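# Unload lathe part, gauge it, sort into trays

## Task

A part finished by the previous shift is still held in the lathe chuck. Without starting any lathe cycle (no program, probe, tool_set or tool_change), remove the part and place it in the good tray if it satisfies all rows of the inspection sheet, in the rework tray if further cutting could fix it, or otherwise in the scrap tray. Do not let the part drop from any height. Finish with the machine and gauge idle, no alarm standing, and the lathe door shut.

## Robot and tools

Robot: two arms, left_arm (base near y +0.633) and right_arm (base near y -0.539), each with a two-finger gripper. left_arm's fingers are rigid; right_arm's fingers can fold, so grip with the outer quarter of the pads (near the tips) for a predictable squeeze. The lathe is behind the bases toward -x, its chuck facing +y. A bench gauge with two nests (bare level V-blocks for a straight piece; violet stepped V-blocks for a piece with a thinner free end, thick end against the turquoise stop) and three trays are on the table.

Scene frame: origin at table height midway between the nominal bases, +z up, +x out over the table, left_arm on the +y side. Results give each gripper's end_effector_position (m, the point between closed pads), end_effector_quat_wxyz and velocities in this frame. Fingers point along the gripper's +z and open along its y.

The 18-number row: left_arm dx, dy, dz, rx, ry, rz, gripper position, force_limit, speed, then the same nine for right_arm. Always all 18, every value in [-1, 1]. The six pose numbers are an offset, not a pose: measured from that arm's Hand target as it stood when the action or move began, expressed in that Hand target's own axes. 1.0 equals 0.6 m for dx/dy/dz and 180 degrees for rx/ry/rz, which together form one rotation vector. Every row in an action counts from the same start, and sending the same offset again in a later call moves further. All six zeros re-requests the current Hand target. Gripper position: +1 fully open (140 mm), about -0.8 pads touching, -1 close until blocked. force_limit -1 to +1 sets squeeze (roughly 14 N to 58 N at slow close); speed -1 to +1 sets finger speed (about 30 to 250 mm/s); faster closes squeeze harder. To keep a gripper unchanged, resend its previous three numbers, since 0 is itself a command.

execute_actions(actions, cameras): each action may hold rows (up to 15, one per 1/30 s step), steps (1 to 450, default 15; the last row's target persists), until (conditions on machine or gauge fields, with comparisons like [">=", 1]; or {"all":{"status":"ended"}} / {"any":{...}}), and device commands under "machine" or "gauge". Empty actions list returns all camera images. For gentle motion ramp offsets a little per row.

move(target, speed, blend, stop_force, zero, blocking, cameras): straight-line paths to one 18-number row or a list of up to 15 rows, all offsets from the same Hand targets. speed in m/s, 0.002 to 3.2 (default 0.25). blend in m for corner rounding. stop_force in N, 4 to 120, ends an arm's path on contact; leave it out when backing off something. blocking=false returns early; then use wait or stop. The result adds a move: line (done, off_target, held, fault, moving) and limits.

wait(seconds 0 to 10); stop() brakes a running move; zoom_image(camera, region [x0,y0,x1,y1], max 504 square) on cam_high, cam_low, cam_chuck, cam_machine, cam_left_wrist or cam_right_wrist; show_instructions() shows the reference pages including the inspection drawing; zero_wrist_force(arm); finished_scene(scene) with the current scene number ends it irreversibly.

Machine commands (all lengths mm, x as diameter): door shut/open, chuck clamp/open, page, and register writes as one object with register, value and write:true. Door opens only when nothing runs and the spindle is still. Do not send cycle_start, probe, tool_set or tool_change. reset clears an alarm. Result fields: state (idle, running, done, alarm, busy, held), door_state, chuck_state (open, clamped, closed_empty, between), seat_state, entry, alarm, page contents.

Gauge: place one piece level in the correct nest, end against the stop, release and move clear, then send {"gauge":{"measure":true}}. About 12 s later readings increases and no_1 to no_20 give values in mm for the matching sheet rows (0.000 means no row). Compare against the drawing's tolerances: all within means good; oversize material left means rework; undersize or otherwise unfixable means scrap.

Gripping: close with position -1 and confirm object_status 2 (0 moving, 1 blocked while opening, 2 blocked while closing, 3 reached target/pads met, object maybe absent). position_measured is in counts (3 open, 230 pads met). To grip harder, raise force_limit and nudge position to -0.98.

Suggested order: open door, support the part with a gripper, open chuck, withdraw part along +y, place in gauge, measure, pick up, lower gently into the chosen tray, shut door, confirm idle and no alarm.

Avoid: dropping or releasing a moving part; any contact between the arms; pushing past firm contact (a force near 150 N or joint torque limits, e.g. about 31 N m at the wrists, stops the arm for 10 s); hard hits on the machine; knocking items off the table or into the chip pan; long stretched holds that overheat motors; moving the wrist close to an arm's own base.

Each tool is called as a command line: name --argument value for each argument, lists and objects as JSON in quotes; but a table of rows of numbers goes row by row, as --pt "numbers of a row", without its own name.

Reference images:

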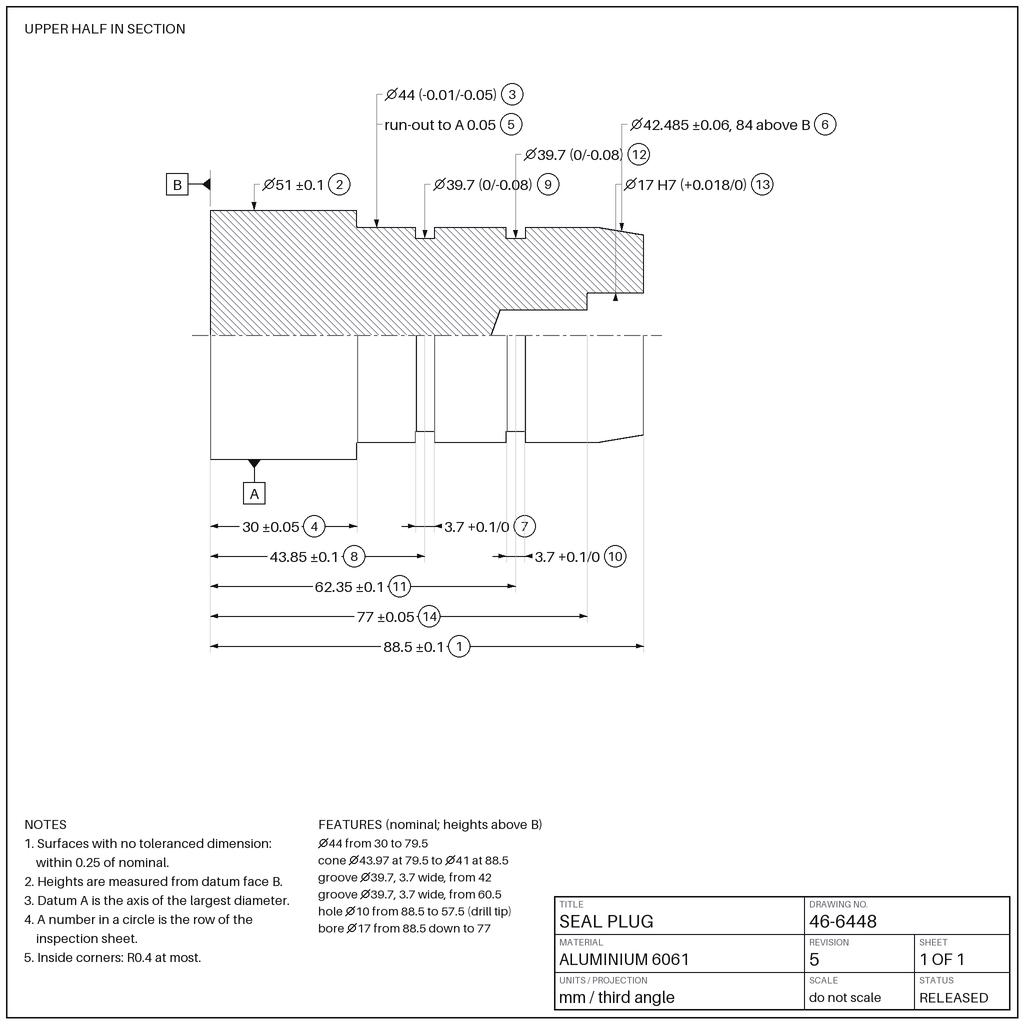

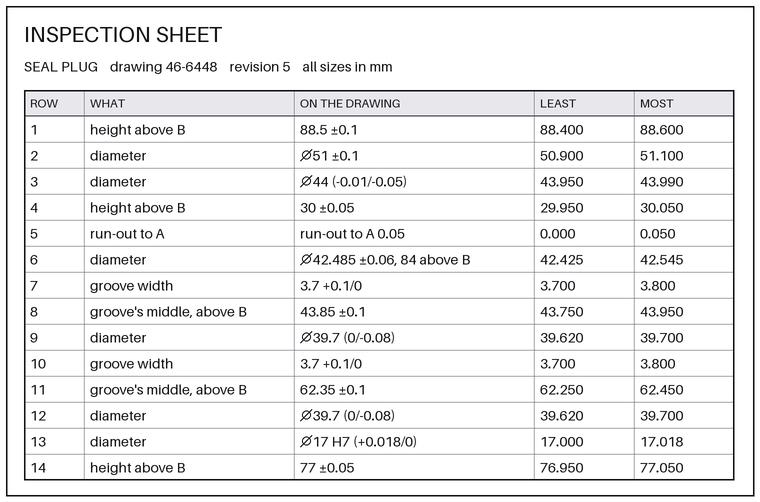

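## Session

execute_actions --actions '[]'

Scene clock: 0.00 s.
left_arm: end_effector_position=(+0.9040, +0.2078, +0.3009) position_measured=3 object_status=3 end_effector_quat_wxyz=(+0.024, +0.659, +0.297, +0.691) | right_arm: end_effector_position=(+0.1299, +0.1445, +0.2339) position_measured=3 object_status=3 end_effector_quat_wxyz=(-0.142, +0.837, +0.526, +0.049)
Joint positions: left_arm=[-0.996 -0.84 1.714 -3.816 -0.229 2.49] | right_arm=[1.076 -1.661 2.131 -2.27 -1.373 -3.167]
Joint velocities: within noise
Joint torques (N m): no reading
Wrist force (N): no reading
Wrist torque (N m): no reading
Wrist force, peak (N): no reading
Hand target: left_arm +0.9040, +0.2078, +0.3009; +0.024, +0.659, +0.297, +0.691 | right_arm +0.1299, +0.1445, +0.2339; -0.142, +0.837, +0.526, +0.049
Tool commands: left_gripper/position=+1.0 left_gripper/force_limit=+1.0 left_gripper/speed=+1.0 right_gripper/position=+1.0 right_gripper/force_limit=+1.0 right_gripper/speed=+1.0
machine.work_offsets: g54_z=+99.232 g55_z=+0.000
machine: state=done door_state=shut chuck_state=clamped seat_state=home door_answer=taken chuck_answer=taken page=work_offsets entry=no_entry entries=0 alarm=no_alarm queue=idle queue_left=0
gauge: readings=0

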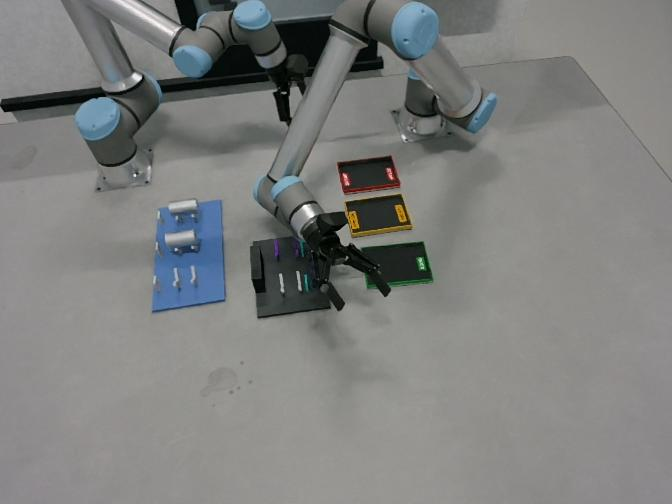

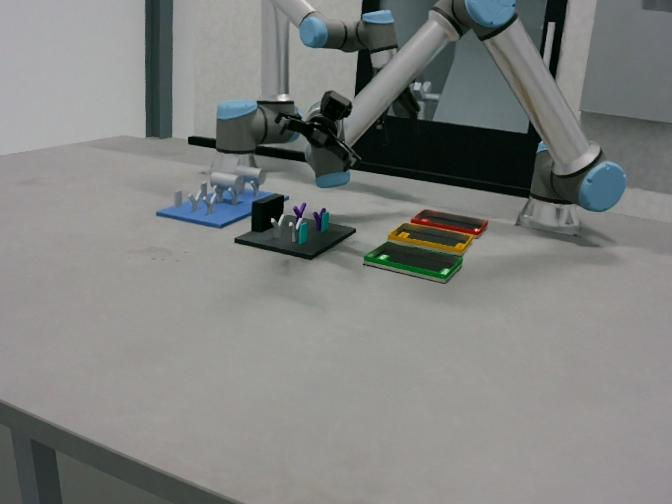

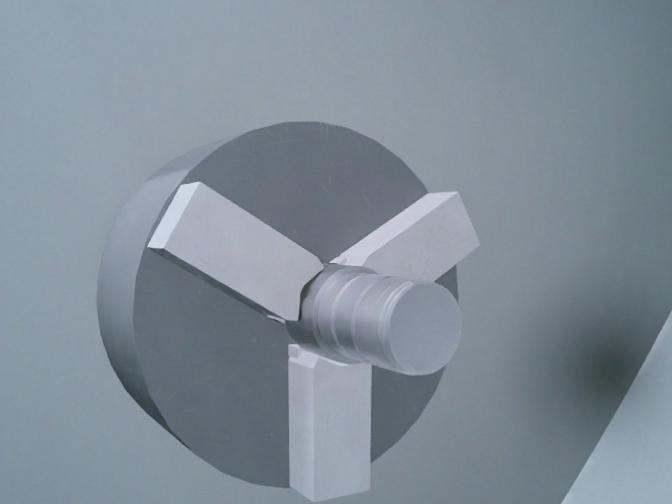

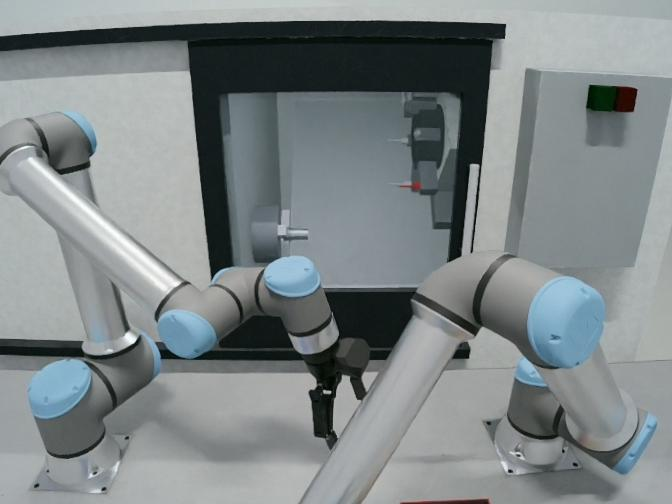

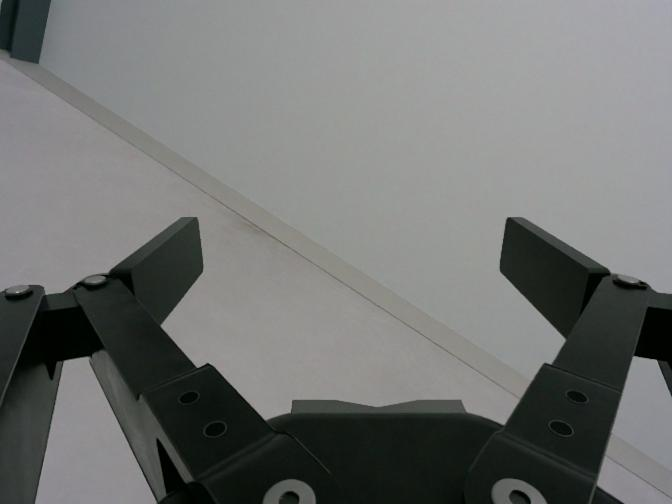

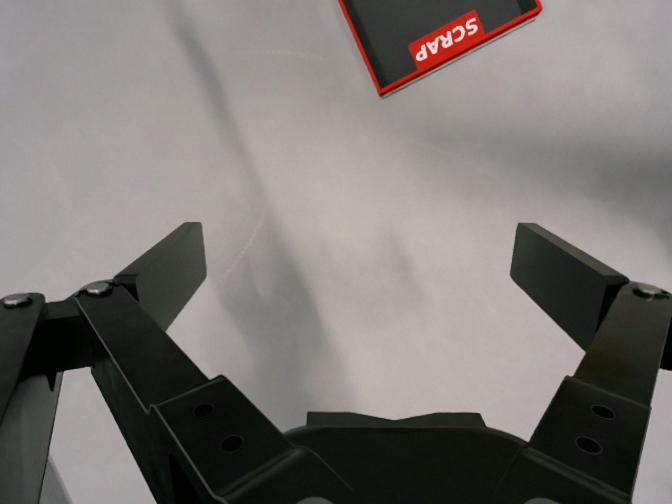

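move --target '[0,0,0,0,0,0,1,1,1,-0.678,0.877,-0.712,0,0,0,1,1,1]' --speed 0.35

execute_actions --actions '[{"machine":{"door":"open"},"steps":150,"until":{"machine":{"door_state":"open"}}}]' --cameras '["cam_high","cam_low","cam_chuck","cam_machine"]'

Scene clock: 30.63 s.
left_arm: end_effector_position=(+0.9040, +0.2078, +0.3009) position_measured=3 object_status=3 end_effector_quat_wxyz=(+0.024, +0.659, +0.297, +0.691) | right_arm: end_effector_position=(+0.4502, -0.5449, +0.4500) position_measured=3 object_status=3 end_effector_quat_wxyz=(-0.142, +0.837, +0.526, +0.049)
Joint positions: left_arm=[-0.996 -0.84 1.714 -3.816 -0.229 2.49] | right_arm=[-0.629 -2.023 1.899 -1.215 -1.376 -4.918]
Joint torques (N m): left_arm=[1.24 -103.97 -29.1 -1.02 0.7 -0.16] | right_arm=[-17.82 2.2 -66.56 0.42 -1.58 -2.71]
Wrist force (N): left_arm=[-0.3 0.0 -0.3] | right_arm=[0.2 0.2 0.2]
Wrist torque (N m): left_arm=[0.00 0.06 0.00] | right_arm=[-0.07 -0.01 0.01]
Wrist force, peak (N): left_arm=[-0.7 0.3 -0.1] | right_arm=[-4.1 1.2 -1.5]
Hand target: left_arm +0.9040, +0.2078, +0.3009; +0.024, +0.659, +0.297, +0.691 | right_arm +0.4503, -0.5451, +0.4501; -0.142, +0.837, +0.526, +0.049
Off the commanded pose: left_arm 0.000 m, 0 deg | right_arm 0.000 m, 0 deg.
machine.work_offsets: g54_z=+99.232 g55_z=+0.000
machine: state=done door_state=shut chuck_state=clamped seat_state=home door_answer=taken chuck_answer=taken page=work_offsets entry=no_entry entries=0 alarm=no_alarm queue=idle queue_left=0
gauge: readings=0
move: done

Scene clock: 32.80 s.
left_arm: end_effector_position=(+0.9040, +0.2078, +0.3009) position_measured=3 object_status=3 end_effector_quat_wxyz=(+0.024, +0.659, +0.297, +0.691) | right_arm: end_effector_position=(+0.4503, -0.5451, +0.4501) position_measured=3 object_status=3 end_effector_quat_wxyz=(-0.142, +0.837, +0.526, +0.049)
Joint positions: left_arm=[-0.996 -0.84 1.714 -3.816 -0.229 2.49] | right_arm=[-0.629 -2.023 1.899 -1.215 -1.376 -4.918]
Joint torques (N m): left_arm=[1.18 -103.69 -29.62 -1.11 0.78 0] | right_arm=[-19.25 -0.28 -67.64 0.26 -1.28 -2.63]
Wrist force (N): left_arm=[-0.2 0.0 -0.1] | right_arm=[0.1 0.0 0.3]
Wrist torque (N m): left_arm=[0.01 0.05 0.00] | right_arm=[-0.10 0.01 0.01]
Wrist force, peak (N): left_arm=[-0.7 0.3 -0.1] | right_arm=[0.2 0.4 0.5]
Hand target: left_arm +0.9040, +0.2078, +0.3009; +0.024, +0.659, +0.297, +0.691 | right_arm +0.4503, -0.5451, +0.4501; -0.142, +0.837, +0.526, +0.049
Tool commands: left_gripper/position=+1.0 left_gripper/force_limit=+1.0 left_gripper/speed=+1.0 right_gripper/position=+1.0 right_gripper/force_limit=+1.0 right_gripper/speed=+1.0
Off the commanded pose: left_arm 0.000 m, 0 deg | right_arm 0.000 m, 0 deg.
machine.work_offsets: g54_z=+99.232 g55_z=+0.000
machine: state=done door_state=open chuck_state=clamped seat_state=home door_answer=taken chuck_answer=taken page=work_offsets entry=no_entry entries=0 alarm=no_alarm queue=running queue_left=0
gauge: readings=0
Images, in order (width x height): cam_high 672x504, cam_low 672x504, cam_chuck 672x504, cam_machine 672x504.

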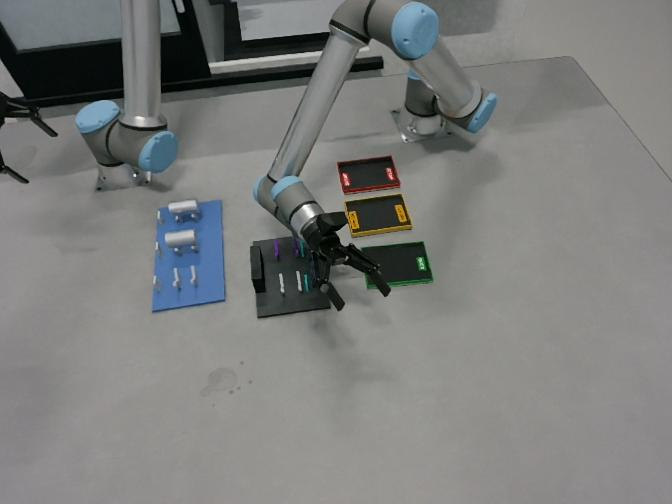

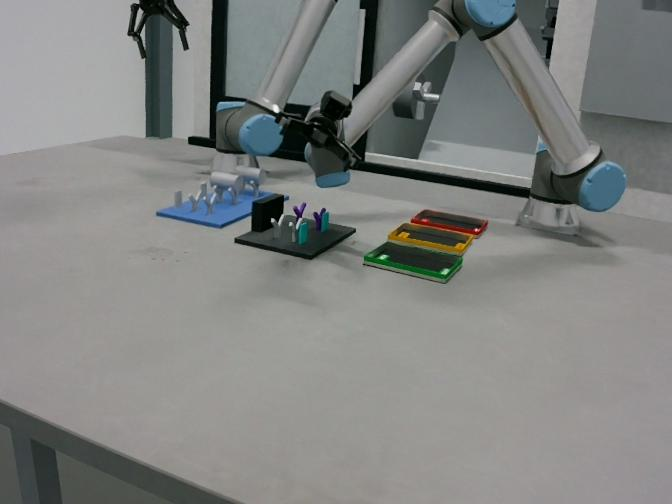

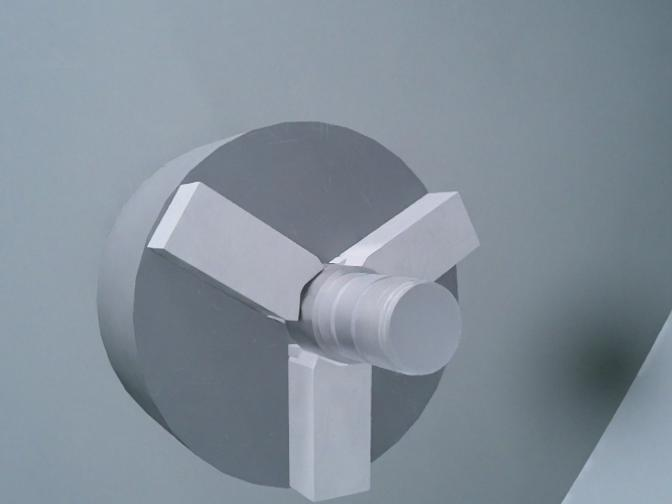

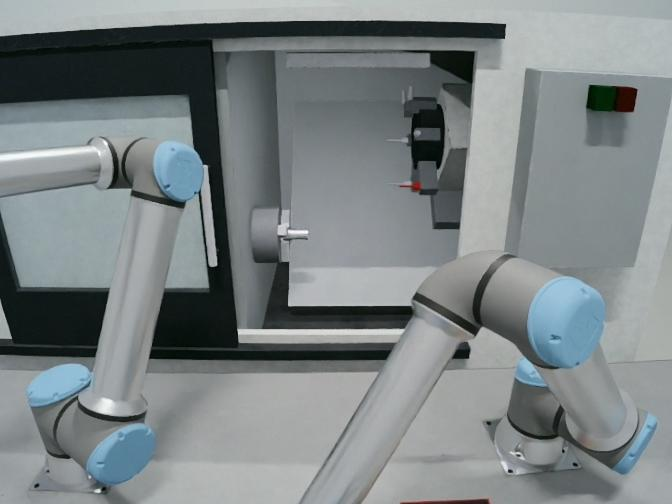

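zoom_image --camera "cam_chuck" --region '[260, 230, 500, 410]'

zoom_image --camera "cam_machine" --region '[220, 160, 380, 280]'

zoom_image --camera "cam_high" --region '[140, 140, 440, 330]'

Scaled by 2.100 from the camera's 672x504 image, which has a finer 960x720 frame.

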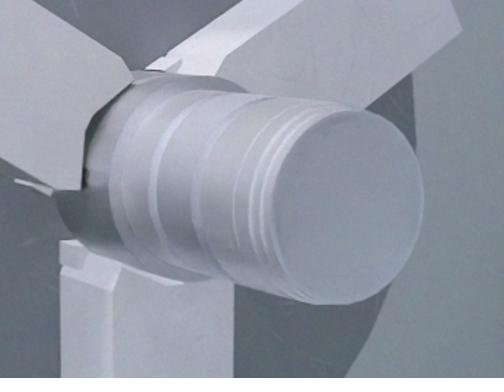

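Scaled by 3.150 from the camera's 672x504 image, which has a finer 960x720 frame.

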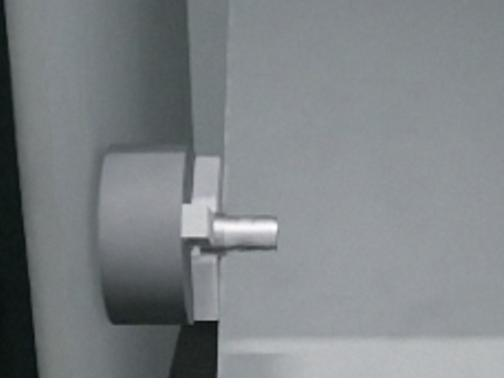

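Scaled by 1.680 from the camera's 672x504 image, which has a finer 960x720 frame.

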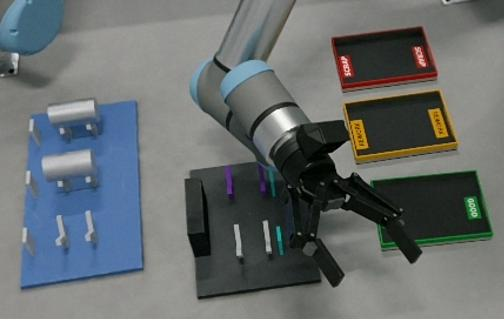

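move --target '[0.142,0.214,-0.611,0.362,-0.338,-0.183,1,1,1,0,0,0,0,0,0,1,1,1]' --speed 0.3 --cameras '["cam_left_wrist","cam_machine"]'

Scene clock: 41.77 s.
left_arm: end_effector_position=(+0.6000, -0.0005, +0.4505) position_measured=3 object_status=3 end_effector_quat_wxyz=(+0.000, +0.707, +0.707, -0.001) | right_arm: end_effector_position=(+0.4503, -0.5451, +0.4501) position_measured=3 object_status=3 end_effector_quat_wxyz=(-0.142, +0.837, +0.526, +0.049)
Joint positions: left_arm=[-1.038 -1.284 1.244 -1.53 -1.573 0.572] | right_arm=[-0.629 -2.023 1.899 -1.215 -1.376 -4.918]
Joint torques (N m): left_arm=[10.89 -99.67 -35.41 -7.37 -3.65 -2.27] | right_arm=[-15.31 -0.52 -66.69 0.11 -0.74 -2.25]
Wrist force (N): left_arm=[0.5 -0.7 -0.9] | right_arm=[0.1 0.3 0.1]
Wrist torque (N m): left_arm=[0.05 0.09 -0.28] | right_arm=[-0.04 0.01 0.01]
Wrist force, peak (N): left_arm=[1.1 -1.2 -1.9] | right_arm=[0.3 0.3 0.5]
Hand target: left_arm +0.6000, -0.0005, +0.4504; +0.000, +0.707, +0.707, -0.001 | right_arm +0.4503, -0.5451, +0.4501; -0.142, +0.837, +0.526, +0.049
Off the commanded pose: left_arm 0.000 m, 0 deg | right_arm 0.000 m, 0 deg.
machine.work_offsets: g54_z=+99.232 g55_z=+0.000
machine: state=done door_state=open chuck_state=clamped seat_state=home door_answer=taken chuck_answer=taken page=work_offsets entry=no_entry entries=0 alarm=no_alarm queue=done queue_left=0
gauge: readings=0
move: done
camera_calibration:
cam_left_wrist: T_world_to_cam=[[0.999909, 0.0106155, -0.00837605, -0.591703], [0.0128264, -0.940716, 0.338952, -0.162723], [-0.00428135, -0.339028, -0.940766, 0.611308], [0, 0, 0, 1]] pos_world=[0.596353, 0.0604556, 0.625297]
Images, in order (width x height): cam_machine 672x504, cam_left_wrist 672x504.

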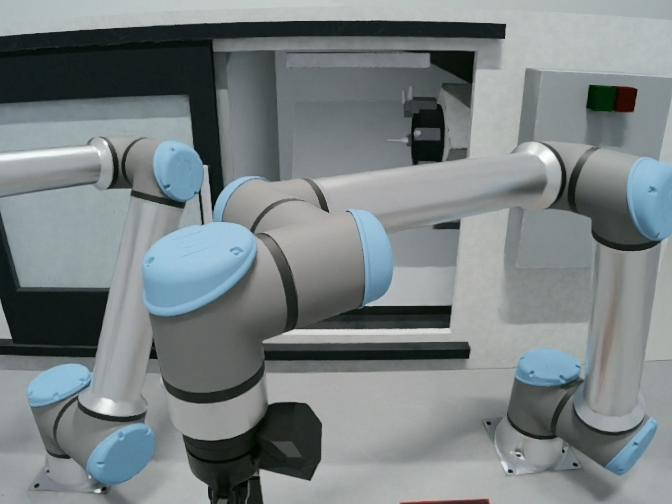

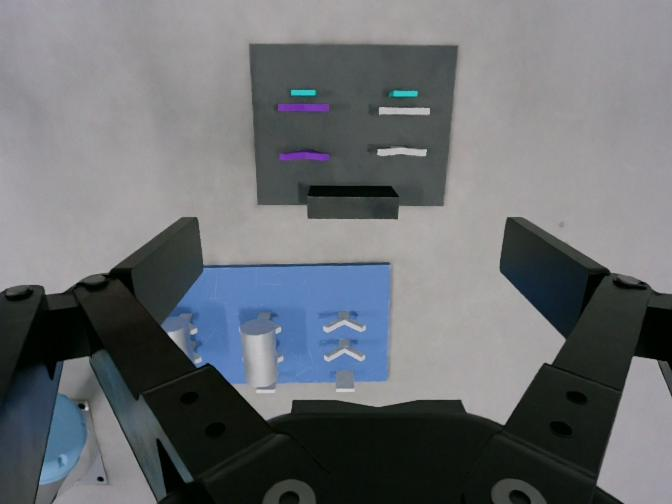

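move --target '[0.133,-1,0,0,0,0,1,1,1,0,0,0,0,0,0,1,1,1]' --speed 0.35

move --pt "0 -0.25 0 0 0 0 1 1 1 0 0 0 0 0 0 1 1 1" --pt "0 -0.6667 0.25 0.5 0 0 1 1 1 0 0 0 0 0 0 1 1 1" --speed 0.3 --blend 0.05 --cameras '["cam_left_wrist","cam_machine","cam_chuck"]'

Scene clock: 53.87 s.
left_arm: end_effector_position=(+0.0001, +0.0797, +0.4515) position_measured=3 object_status=3 end_effector_quat_wxyz=(-0.001, +0.707, +0.707, -0.001) | right_arm: end_effector_position=(+0.4503, -0.5451, +0.4501) position_measured=3 object_status=3 end_effector_quat_wxyz=(-0.142, +0.837, +0.526, +0.049)
Joint positions: left_arm=[-1.904 -1.846 1.808 -1.534 -1.573 -0.295] | right_arm=[-0.629 -2.023 1.899 -1.215 -1.376 -4.918]
Joint torques (N m): left_arm=[-7.42 -45.79 -35.21 -1.78 2.69 -2.02] | right_arm=[-18.33 -0.7 -66.57 0.32 0.51 -2.21]
Wrist force (N): left_arm=[0.3 -0.6 -0.3] | right_arm=[0.1 0.2 0.4]
Wrist torque (N m): left_arm=[0.06 0.21 -0.17] | right_arm=[-0.06 0.00 0.01]
Wrist force, peak (N): left_arm=[1.0 -4.8 -0.7] | right_arm=[0.3 0.1 0.5]
Hand target: left_arm +0.0000, +0.0797, +0.4515; +0.000, +0.707, +0.707, -0.001 | right_arm +0.4503, -0.5451, +0.4501; -0.142, +0.837, +0.526, +0.049
Off the commanded pose: left_arm 0.000 m, 0 deg | right_arm 0.000 m, 0 deg.
machine.work_offsets: g54_z=+99.232 g55_z=+0.000
machine: state=done door_state=open chuck_state=clamped seat_state=home door_answer=taken chuck_answer=taken page=work_offsets entry=no_entry entries=0 alarm=no_alarm queue=done queue_left=0
gauge: readings=0
move: done

Scene clock: 57.27 s.
left_arm: end_effector_position=(-0.3257, +0.0855, +0.3421) position_measured=3 object_status=3 end_effector_quat_wxyz=(-0.381, +0.607, +0.599, -0.357) | right_arm: end_effector_position=(+0.4503, -0.5451, +0.4501) position_measured=3 object_status=3 end_effector_quat_wxyz=(-0.142, +0.837, +0.526, +0.049)
Joint positions: left_arm=[-1.943 -1.604 2.275 -2.758 -2.592 -0.614] | right_arm=[-0.629 -2.023 1.899 -1.215 -1.376 -4.918]
Joint torques (N m): left_arm=[1.19 -58.84 -52.01 -1.66 0.9 1.7] | right_arm=[-15.36 -1.04 -66.22 -0.03 1.01 -2.25]
Wrist force (N): left_arm=[0.7 1.0 -0.1] | right_arm=[0.2 0.2 0.2]
Wrist torque (N m): left_arm=[-0.02 0.09 -0.41] | right_arm=[-0.07 -0.03 0.01]
Wrist force, peak (N): left_arm=[-2.0 7.8 5.0] | right_arm=[0.1 0.3 0.4]
Hand target: left_arm -0.3257, +0.0855, +0.3421; -0.381, +0.607, +0.599, -0.357 (not the last commanded pose) | right_arm +0.4503, -0.5451, +0.4501; -0.142, +0.837, +0.526, +0.049
Off the commanded pose: left_arm 0.085 m, 27 deg | right_arm 0.000 m, 0 deg.
machine.work_offsets: g54_z=+99.232 g55_z=+0.000
machine: state=done door_state=open chuck_state=clamped seat_state=home door_answer=taken chuck_answer=taken page=work_offsets entry=no_entry entries=0 alarm=no_alarm queue=done queue_left=0
gauge: readings=0
move: held (left_arm; a check stopped the path); path passed 1 of 2 targets; limits=held
pose unreachable (left arm): on one or more control steps of this call, first in action 0 (counted from 0), this arm could not follow its commanded pose, so it was not sent that pose on those steps. It may still have moved: this result reports where it is.
cause: moving toward the commanded pose would bring two parts of the arm too close to each other (its gripper and another part of the arm, with joints 4 (wrist 1) to 6 (wrist 3) between them, 10 mm apart when it was first held).
camera_calibration:
cam_left_wrist: T_world_to_cam=[[0.449356, 0.0199058, -0.893131, 0.454794], [0.281184, -0.95209, 0.12025, 0.129859], [-0.847948, -0.305169, -0.433424, 0.083303], [0, 0, 0, 1]] pos_world=[-0.170242, 0.140005, 0.426681]
Images, in order (width x height): cam_chuck 672x504, cam_machine 672x504, cam_left_wrist 672x504.

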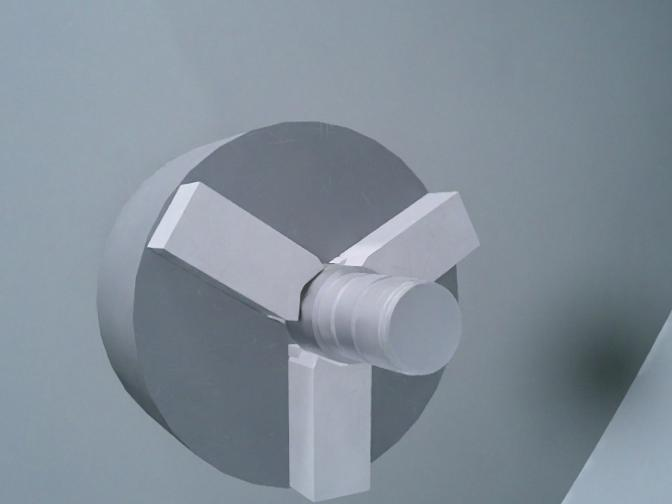

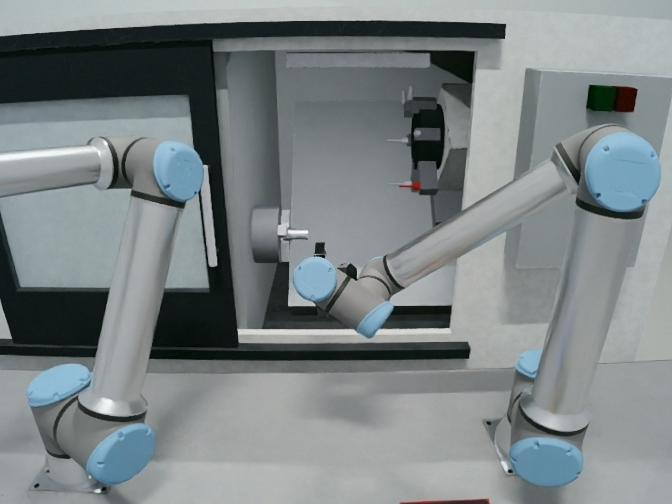

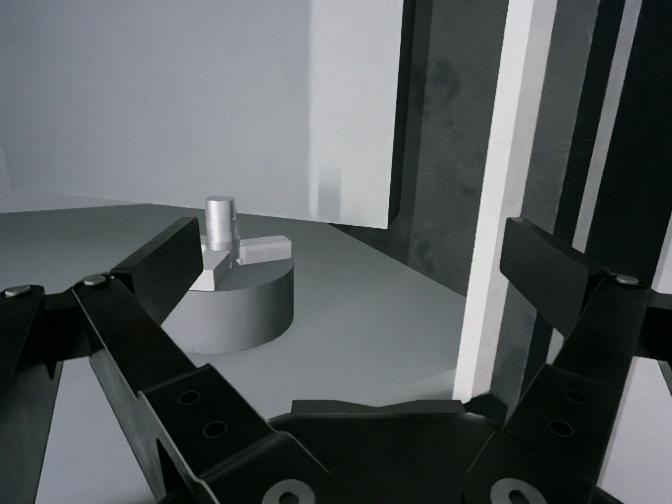

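move --target '[0.0265,-0.4025,0.0275,-0.350,-0.0115,-0.004,1,1,1,0,0,0,0,0,0,1,1,1]' --speed 0.25 --cameras '["cam_left_wrist","cam_machine"]'

Scene clock: 70.23 s.
left_arm: end_effector_position=(-0.4498, +0.0999, +0.5500) position_measured=3 object_status=3 end_effector_quat_wxyz=(+0.000, +0.707, +0.707, +0.001) | right_arm: end_effector_position=(+0.4503, -0.5451, +0.4501) position_measured=3 object_status=3 end_effector_quat_wxyz=(-0.142, +0.837, +0.526, +0.049)
Joint positions: left_arm=[-2.552 -1.597 1.426 -1.398 -1.57 -0.943] | right_arm=[-0.629 -2.023 1.899 -1.215 -1.376 -4.918]
Joint torques (N m): left_arm=[-9.1 -42.96 -60.66 -2.02 2.67 -2.11] | right_arm=[-15.76 0.27 -66.63 0.21 2.07 -2.12]
Wrist force (N): left_arm=[1.0 -1.3 -1.4] | right_arm=[0.1 0.2 0.3]
Wrist torque (N m): left_arm=[-0.16 0.14 -0.18] | right_arm=[-0.06 0.00 0.01]
Wrist force, peak (N): left_arm=[1.7 -3.1 -2.1] | right_arm=[-0.1 0.1 0.5]
Hand target: left_arm -0.4498, +0.0999, +0.5500; +0.000, +0.707, +0.707, +0.001 | right_arm +0.4503, -0.5451, +0.4501; -0.142, +0.837, +0.526, +0.049
Off the commanded pose: left_arm 0.000 m, 0 deg | right_arm 0.000 m, 0 deg.
machine.work_offsets: g54_z=+99.232 g55_z=+0.000
machine: state=done door_state=open chuck_state=clamped seat_state=home door_answer=taken chuck_answer=taken page=work_offsets entry=no_entry entries=0 alarm=no_alarm queue=done queue_left=0
gauge: readings=0
move: done
camera_calibration:
cam_left_wrist: T_world_to_cam=[[0.999914, 0.0118579, -0.00551558, 0.456108], [0.0130244, -0.941021, 0.338096, -0.0879923], [-0.00118117, -0.338139, -0.941095, 0.735995], [0, 0, 0, 1]] pos_world=[-0.454053, 0.160658, 0.724907]
Images, in order (width x height): cam_machine 672x504, cam_left_wrist 672x504.

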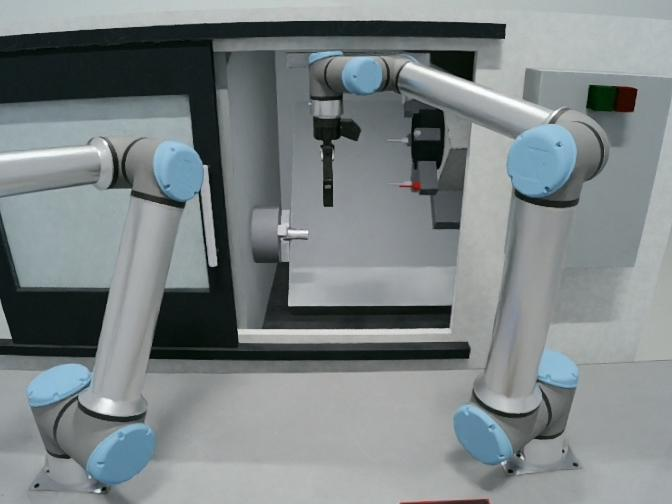

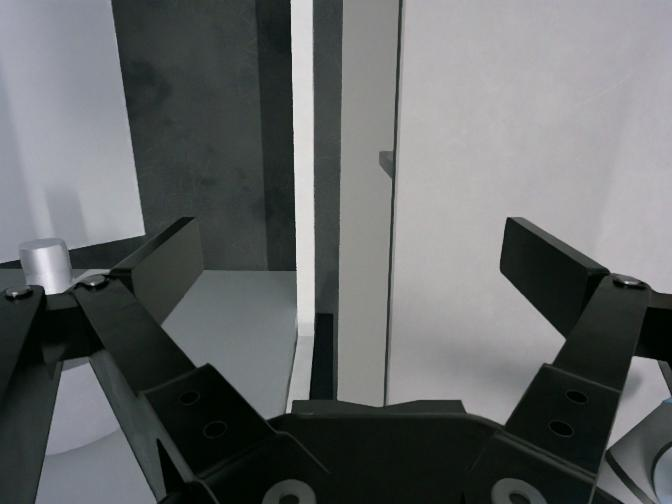

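move --target '[-0.2167,-0.55,0.167,0,0,0,1,1,1,0,0,0,0,0,0,1,1,1]' --speed 0.2 --cameras '["cam_left_wrist","cam_machine","cam_chuck"]'

Scene clock: 83.33 s.
left_arm: end_effector_position=(-0.4728, +0.0911, +0.5425) position_measured=3 object_status=3 end_effector_quat_wxyz=(+0.000, +0.707, +0.707, +0.001) | right_arm: end_effector_position=(+0.4503, -0.5451, +0.4501) position_measured=3 object_status=3 end_effector_quat_wxyz=(-0.142, +0.837, +0.526, +0.049)
Joint positions: left_arm=[-2.561 -1.563 1.405 -1.411 -1.57 -0.952] | right_arm=[-0.629 -2.023 1.899 -1.215 -1.376 -4.918]
Joint torques (N m): left_arm=[0.83 -56.4 -46.88 -4.48 -0.41 -0.26] | right_arm=[-17.05 -1.56 -66.72 0.28 2.48 -2.26]
Wrist force (N): left_arm=[-1.2 -2.6 -1.7] | right_arm=[-0.1 -0.1 0.3]
Wrist torque (N m): left_arm=[-0.45 0.67 -0.19] | right_arm=[-0.12 0.06 0.01]
Wrist force, peak (N): left_arm=[1.4 -11.6 -0.7] | right_arm=[0.2 -0.2 0.6]
Hand target: left_arm -0.4728, +0.0911, +0.5425; +0.000, +0.707, +0.707, +0.001 (not the last commanded pose) | right_arm +0.4503, -0.5451, +0.4501; -0.142, +0.837, +0.526, +0.049
Tool commands: left_gripper/position=+1.0 left_gripper/force_limit=+1.0 left_gripper/speed=+1.0 right_gripper/position=+1.0 right_gripper/force_limit=+1.0 right_gripper/speed=+1.0
Off the commanded pose: left_arm 0.343 m, 0 deg | right_arm 0.000 m, 0 deg.
FORCE FAULT: contact force on the left arm reached its limit, and that arm stopped for 10 seconds. The contact can be on any part of that arm, not only on its tool. That arm's remaining commands of this call were not run. During its stop the left arm's controller moved it back a little. That arm's target is now where it stood when the stop ended, not its last command. That arm accepts commands again.
machine.work_offsets: g54_z=+99.232 g55_z=+0.000
machine: state=done door_state=open chuck_state=clamped seat_state=home door_answer=taken chuck_answer=taken page=work_offsets entry=no_entry entries=0 alarm=no_alarm queue=done queue_left=0
gauge: readings=0
move: fault (left_arm)
camera_calibration:
cam_left_wrist: T_world_to_cam=[[0.99992, 0.011618, -0.00500038, 0.47894], [0.0126242, -0.941132, 0.337804, -0.0934639], [-0.000781414, -0.337841, -0.941203, 0.72603], [0, 0, 0, 1]] pos_world=[-0.477155, 0.151756, 0.717309]
Images, in order (width x height): cam_chuck 672x504, cam_machine 672x504, cam_left_wrist 672x504.

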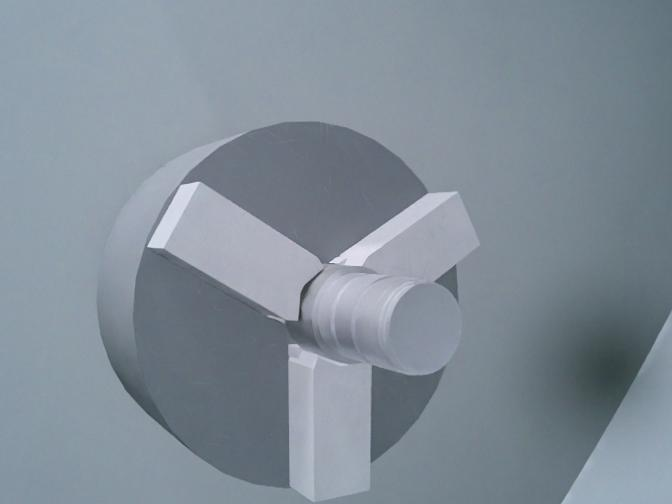

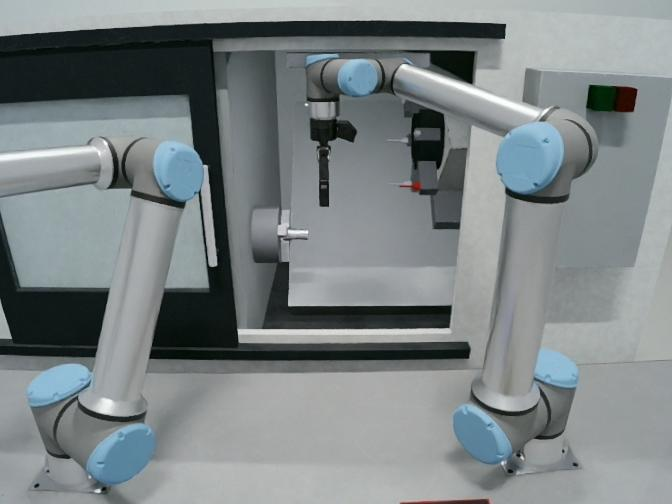

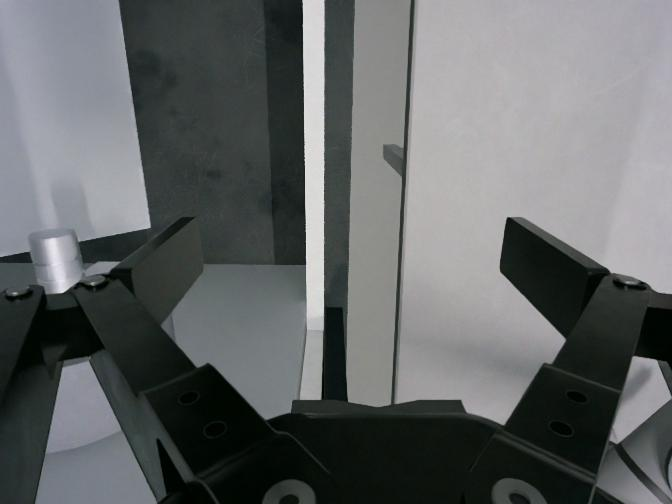

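move --pt "0 0.15 0.02 0 0 0 1 1 1 0 0 0 0 0 0 1 1 1" --pt "0 0.15 0.204 0 0 0 1 1 1 0 0 0 0 0 0 1 1 1" --pt "-0.2 -0.4 0.204 0 0 0 1 1 1 0 0 0 0 0 0 1 1 1" --speed 0.2 --blend '[0.01,0.03,0]' --cameras '["cam_left_wrist","cam_machine"]'

Scene clock: 89.27 s.
left_arm: end_effector_position=(-0.7125, -0.0288, +0.4196) position_measured=3 object_status=3 end_effector_quat_wxyz=(+0.000, +0.707, +0.707, +0.001) | right_arm: end_effector_position=(+0.4503, -0.5451, +0.4501) position_measured=3 object_status=3 end_effector_quat_wxyz=(-0.142, +0.837, +0.526, +0.049)
Joint positions: left_arm=[-2.605 -1.139 1.099 -1.529 -1.57 -0.996] | right_arm=[-0.629 -2.023 1.899 -1.215 -1.376 -4.918]
Joint torques (N m): left_arm=[-8.58 -89.25 -61.83 -1.8 -2.72 -2.2] | right_arm=[-16.36 -1.49 -67.39 -0.1 2.59 -1.9]
Wrist force (N): left_arm=[-1.8 -1.9 -1.4] | right_arm=[0.0 0.1 0.2]
Wrist torque (N m): left_arm=[-0.23 0.70 -0.17] | right_arm=[-0.09 0.02 0.01]
Wrist force, peak (N): left_arm=[-1.1 -4.8 -2.0] | right_arm=[0.4 0.2 0.4]
Hand target: left_arm -0.7126, -0.0289, +0.4196; +0.000, +0.707, +0.707, +0.001 | right_arm +0.4503, -0.5451, +0.4501; -0.142, +0.837, +0.526, +0.049
Off the commanded pose: left_arm 0.000 m, 0 deg | right_arm 0.000 m, 0 deg.
machine.work_offsets: g54_z=+99.232 g55_z=+0.000
machine: state=done door_state=open chuck_state=clamped seat_state=home door_answer=taken chuck_answer=taken page=work_offsets entry=no_entry entries=0 alarm=no_alarm queue=done queue_left=0
gauge: readings=0
move: done
camera_calibration:
cam_left_wrist: T_world_to_cam=[[0.999919, 0.0117116, -0.00503529, 0.719417], [0.0127242, -0.941099, 0.337893, -0.161779], [-0.000781442, -0.337929, -0.941171, 0.56974], [0, 0, 0, 1]] pos_world=[-0.716854, 0.0318567, 0.594509]
Images, in order (width x height): cam_machine 672x504, cam_left_wrist 672x504.

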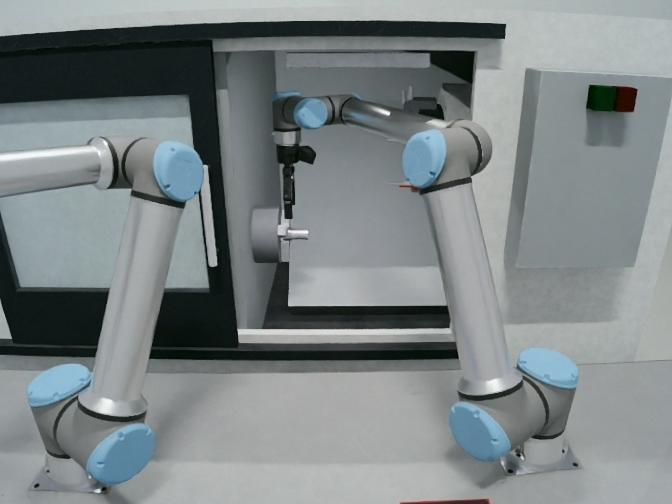

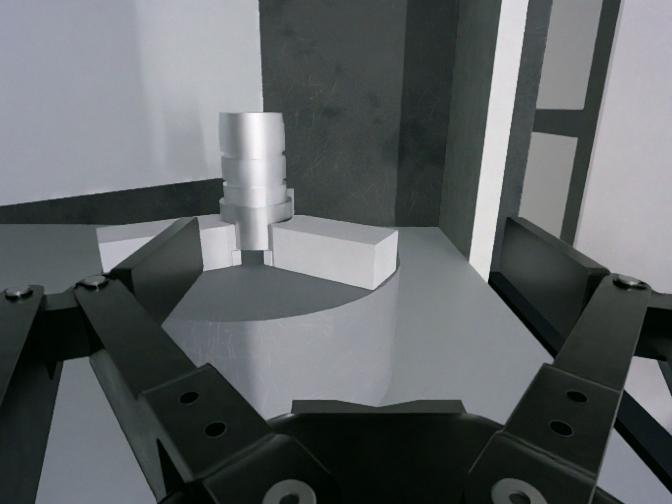

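zoom_image --camera "cam_left_wrist" --region '[180, 90, 340, 290]'

Scaled by 2.520 from the camera's 672x504 image, which has a finer 960x720 frame.

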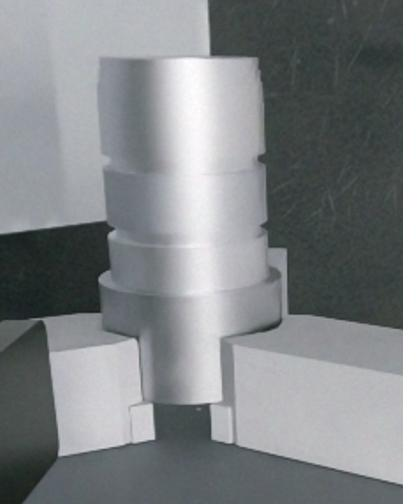

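move --pt "0.0248 -0.1003 0 0 0 0 1 1 1 0 0 0 0 0 0 1 1 1" --pt "0.0248 -0.1003 0.161 0 0 0 1 1 1 0 0 0 0 0 0 1 1 1" --speed '[0.12,0.08]' --cameras '["cam_left_wrist","cam_machine","cam_chuck"]'

Scene clock: 99.70 s.
left_arm: end_effector_position=(-0.7726, -0.0139, +0.3231) position_measured=3 object_status=3 end_effector_quat_wxyz=(+0.000, +0.707, +0.707, +0.001) | right_arm: end_effector_position=(+0.4503, -0.5451, +0.4501) position_measured=3 object_status=3 end_effector_quat_wxyz=(-0.142, +0.837, +0.526, +0.049)
Joint positions: left_arm=[-2.65 -1.071 1.166 -1.665 -1.571 -1.041] | right_arm=[-0.629 -2.023 1.899 -1.215 -1.376 -4.918]
Joint torques (N m): left_arm=[-8.79 -94.28 -35.57 -7.04 -0.57 -1.82] | right_arm=[-15.56 -2.2 -66.65 -0.12 2.22 -2]
Wrist force (N): left_arm=[-2.0 -2.2 -1.5] | right_arm=[0.0 0.2 0.0]
Wrist torque (N m): left_arm=[-0.30 0.78 -0.20] | right_arm=[-0.06 0.01 0.01]
Wrist force, peak (N): left_arm=[-1.8 -2.4 -3.0] | right_arm=[0.1 0.4 0.4]
Hand target: left_arm -0.7726, -0.0139, +0.3229; +0.000, +0.707, +0.707, +0.001 | right_arm +0.4503, -0.5451, +0.4501; -0.142, +0.837, +0.526, +0.049
Off the commanded pose: left_arm 0.000 m, 0 deg | right_arm 0.000 m, 0 deg.
machine.work_offsets: g54_z=+99.232 g55_z=+0.000
machine: state=done door_state=open chuck_state=clamped seat_state=home door_answer=taken chuck_answer=taken page=work_offsets entry=no_entry entries=0 alarm=no_alarm queue=done queue_left=0
gauge: readings=0
move: done
camera_calibration:
cam_left_wrist: T_world_to_cam=[[0.99992, 0.011618, -0.00500038, 0.778839], [0.0126242, -0.941132, 0.337804, -0.114384], [-0.000781414, -0.337841, -0.941203, 0.483822], [0, 0, 0, 1]] pos_world=[-0.776955, 0.0467562, 0.497909]
Images, in order (width x height): cam_chuck 672x504, cam_machine 672x504, cam_left_wrist 672x504.

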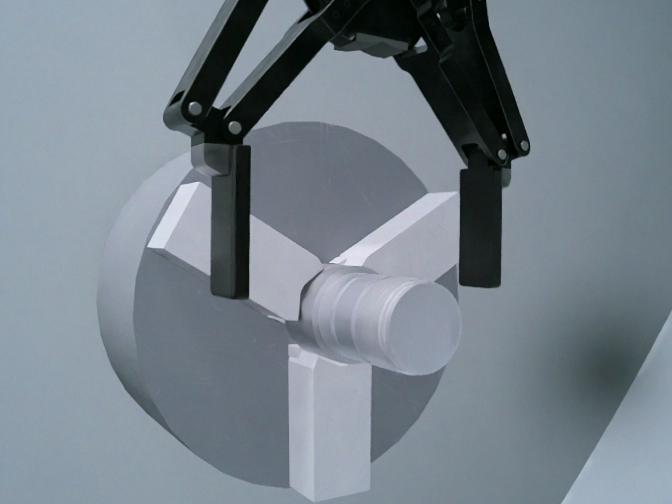

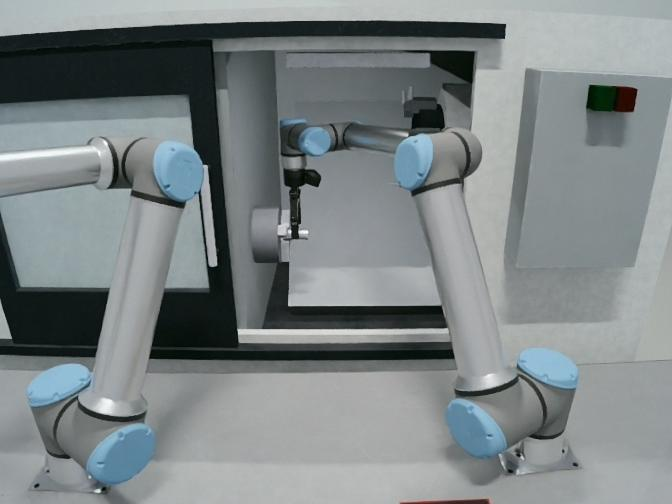

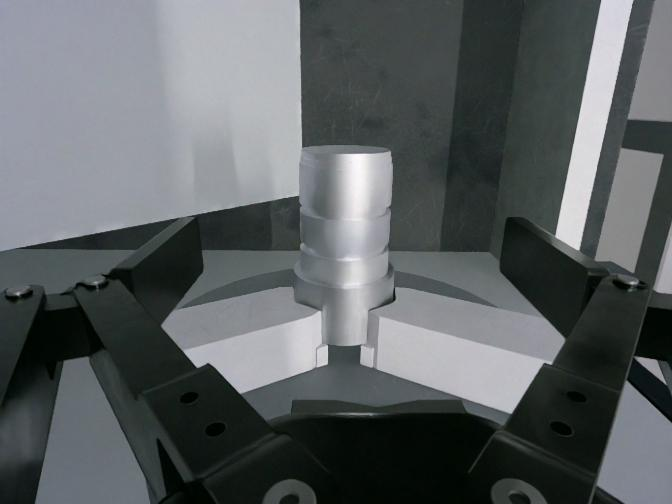

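move --target '[0,-0.005,0.0167,0,0,0,1,1,1,0,0,0,0,0,0,1,1,1]' --speed 0.05

zero_wrist_force --arm "left_arm"

execute_actions --actions '[{"rows":[[0,0,0,0,0,0,-1,-1,-1,0,0,0,0,0,0,1,1,1]],"steps":140}]' --cameras '["cam_left_wrist","cam_chuck"]'

Scene clock: 106.20 s.
left_arm: end_effector_position=(-0.7755, -0.0139, +0.3131) position_measured=3 object_status=3 end_effector_quat_wxyz=(+0.000, +0.707, +0.707, +0.001) | right_arm: end_effector_position=(+0.4503, -0.5451, +0.4501) position_measured=3 object_status=3 end_effector_quat_wxyz=(-0.142, +0.837, +0.526, +0.049)
Joint positions: left_arm=[-2.652 -1.065 1.175 -1.679 -1.571 -1.043] | right_arm=[-0.629 -2.023 1.899 -1.215 -1.376 -4.918]
Joint torques (N m): left_arm=[-7.53 -92.4 -34.98 -7.6 1.87 -2.31] | right_arm=[-15.21 -0.31 -66.08 0.32 2.58 -1.57]
Wrist force (N): left_arm=[-1.9 -2.2 -1.2] | right_arm=[-0.1 0.2 0.2]
Wrist torque (N m): left_arm=[-0.29 0.75 -0.20] | right_arm=[-0.07 0.04 0.01]
Wrist force, peak (N): left_arm=[-2.1 -2.5 -1.6] | right_arm=[0.5 0.3 0.1]
Hand target: left_arm -0.7756, -0.0139, +0.3129; +0.000, +0.707, +0.707, +0.001 | right_arm +0.4503, -0.5451, +0.4501; -0.142, +0.837, +0.526, +0.049
Off the commanded pose: left_arm 0.000 m, 0 deg | right_arm 0.000 m, 0 deg.
machine.work_offsets: g54_z=+99.232 g55_z=+0.000
machine: state=done door_state=open chuck_state=clamped seat_state=home door_answer=taken chuck_answer=taken page=work_offsets entry=no_entry entries=0 alarm=no_alarm queue=done queue_left=0
gauge: readings=0
move: done

Wrist force sensor zeroed.

Scene clock: 111.07 s.
left_arm: end_effector_position=(-0.7756, -0.0139, +0.3129) position_measured=164 object_status=2 end_effector_quat_wxyz=(+0.000, +0.707, +0.707, +0.001) | right_arm: end_effector_position=(+0.4503, -0.5451, +0.4501) position_measured=3 object_status=3 end_effector_quat_wxyz=(-0.142, +0.837, +0.526, +0.049)
Joint positions: left_arm=[-2.652 -1.065 1.175 -1.679 -1.571 -1.043] | right_arm=[-0.629 -2.023 1.899 -1.215 -1.376 -4.918]
Joint torques (N m): left_arm=[-9.11 -94.66 -35.2 -6.46 0.71 -1.91] | right_arm=[-13.12 -1.05 -66.02 -0.04 2.57 -1.78]
Wrist force (N, zeroed by zero_wrist_force on left_arm): left_arm=[1.2 3.2 -7.7] | right_arm=[-0.1 0.0 0.3]
Wrist torque (N m, zeroed by zero_wrist_force on left_arm): left_arm=[-0.01 0.06 0.27] | right_arm=[-0.10 0.05 0.01]
Wrist force, peak (N, zeroed by zero_wrist_force on left_arm): left_arm=[1.6 3.0 -7.9] | right_arm=[0.2 0.1 0.5]
Hand target: left_arm -0.7756, -0.0139, +0.3129; +0.000, +0.707, +0.707, +0.001 | right_arm +0.4503, -0.5451, +0.4501; -0.142, +0.837, +0.526, +0.049
Off the commanded pose: left_arm 0.000 m, 0 deg | right_arm 0.000 m, 0 deg.
machine.work_offsets: g54_z=+99.232 g55_z=+0.000
machine: state=done door_state=open chuck_state=clamped seat_state=home door_answer=taken chuck_answer=taken page=work_offsets entry=no_entry entries=0 alarm=no_alarm queue=done queue_left=0
gauge: readings=0
camera_calibration:
cam_left_wrist: T_world_to_cam=[[0.99992, 0.011618, -0.00500038, 0.781788], [0.0126242, -0.941132, 0.337804, -0.1109], [-0.000781414, -0.337841, -0.941203, 0.47422], [0, 0, 0, 1]] pos_world=[-0.779955, 0.0467562, 0.487709]
Images, in order (width x height): cam_chuck 672x504, cam_left_wrist 672x504.

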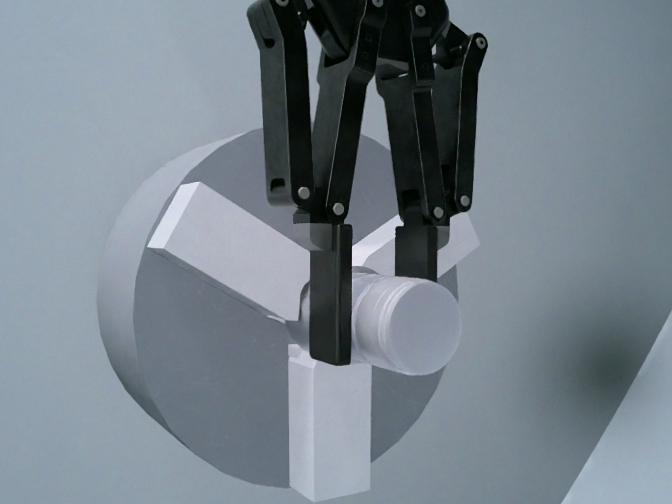

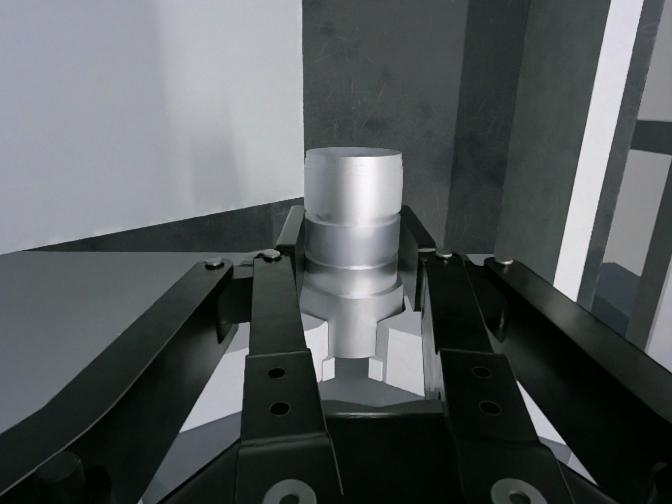

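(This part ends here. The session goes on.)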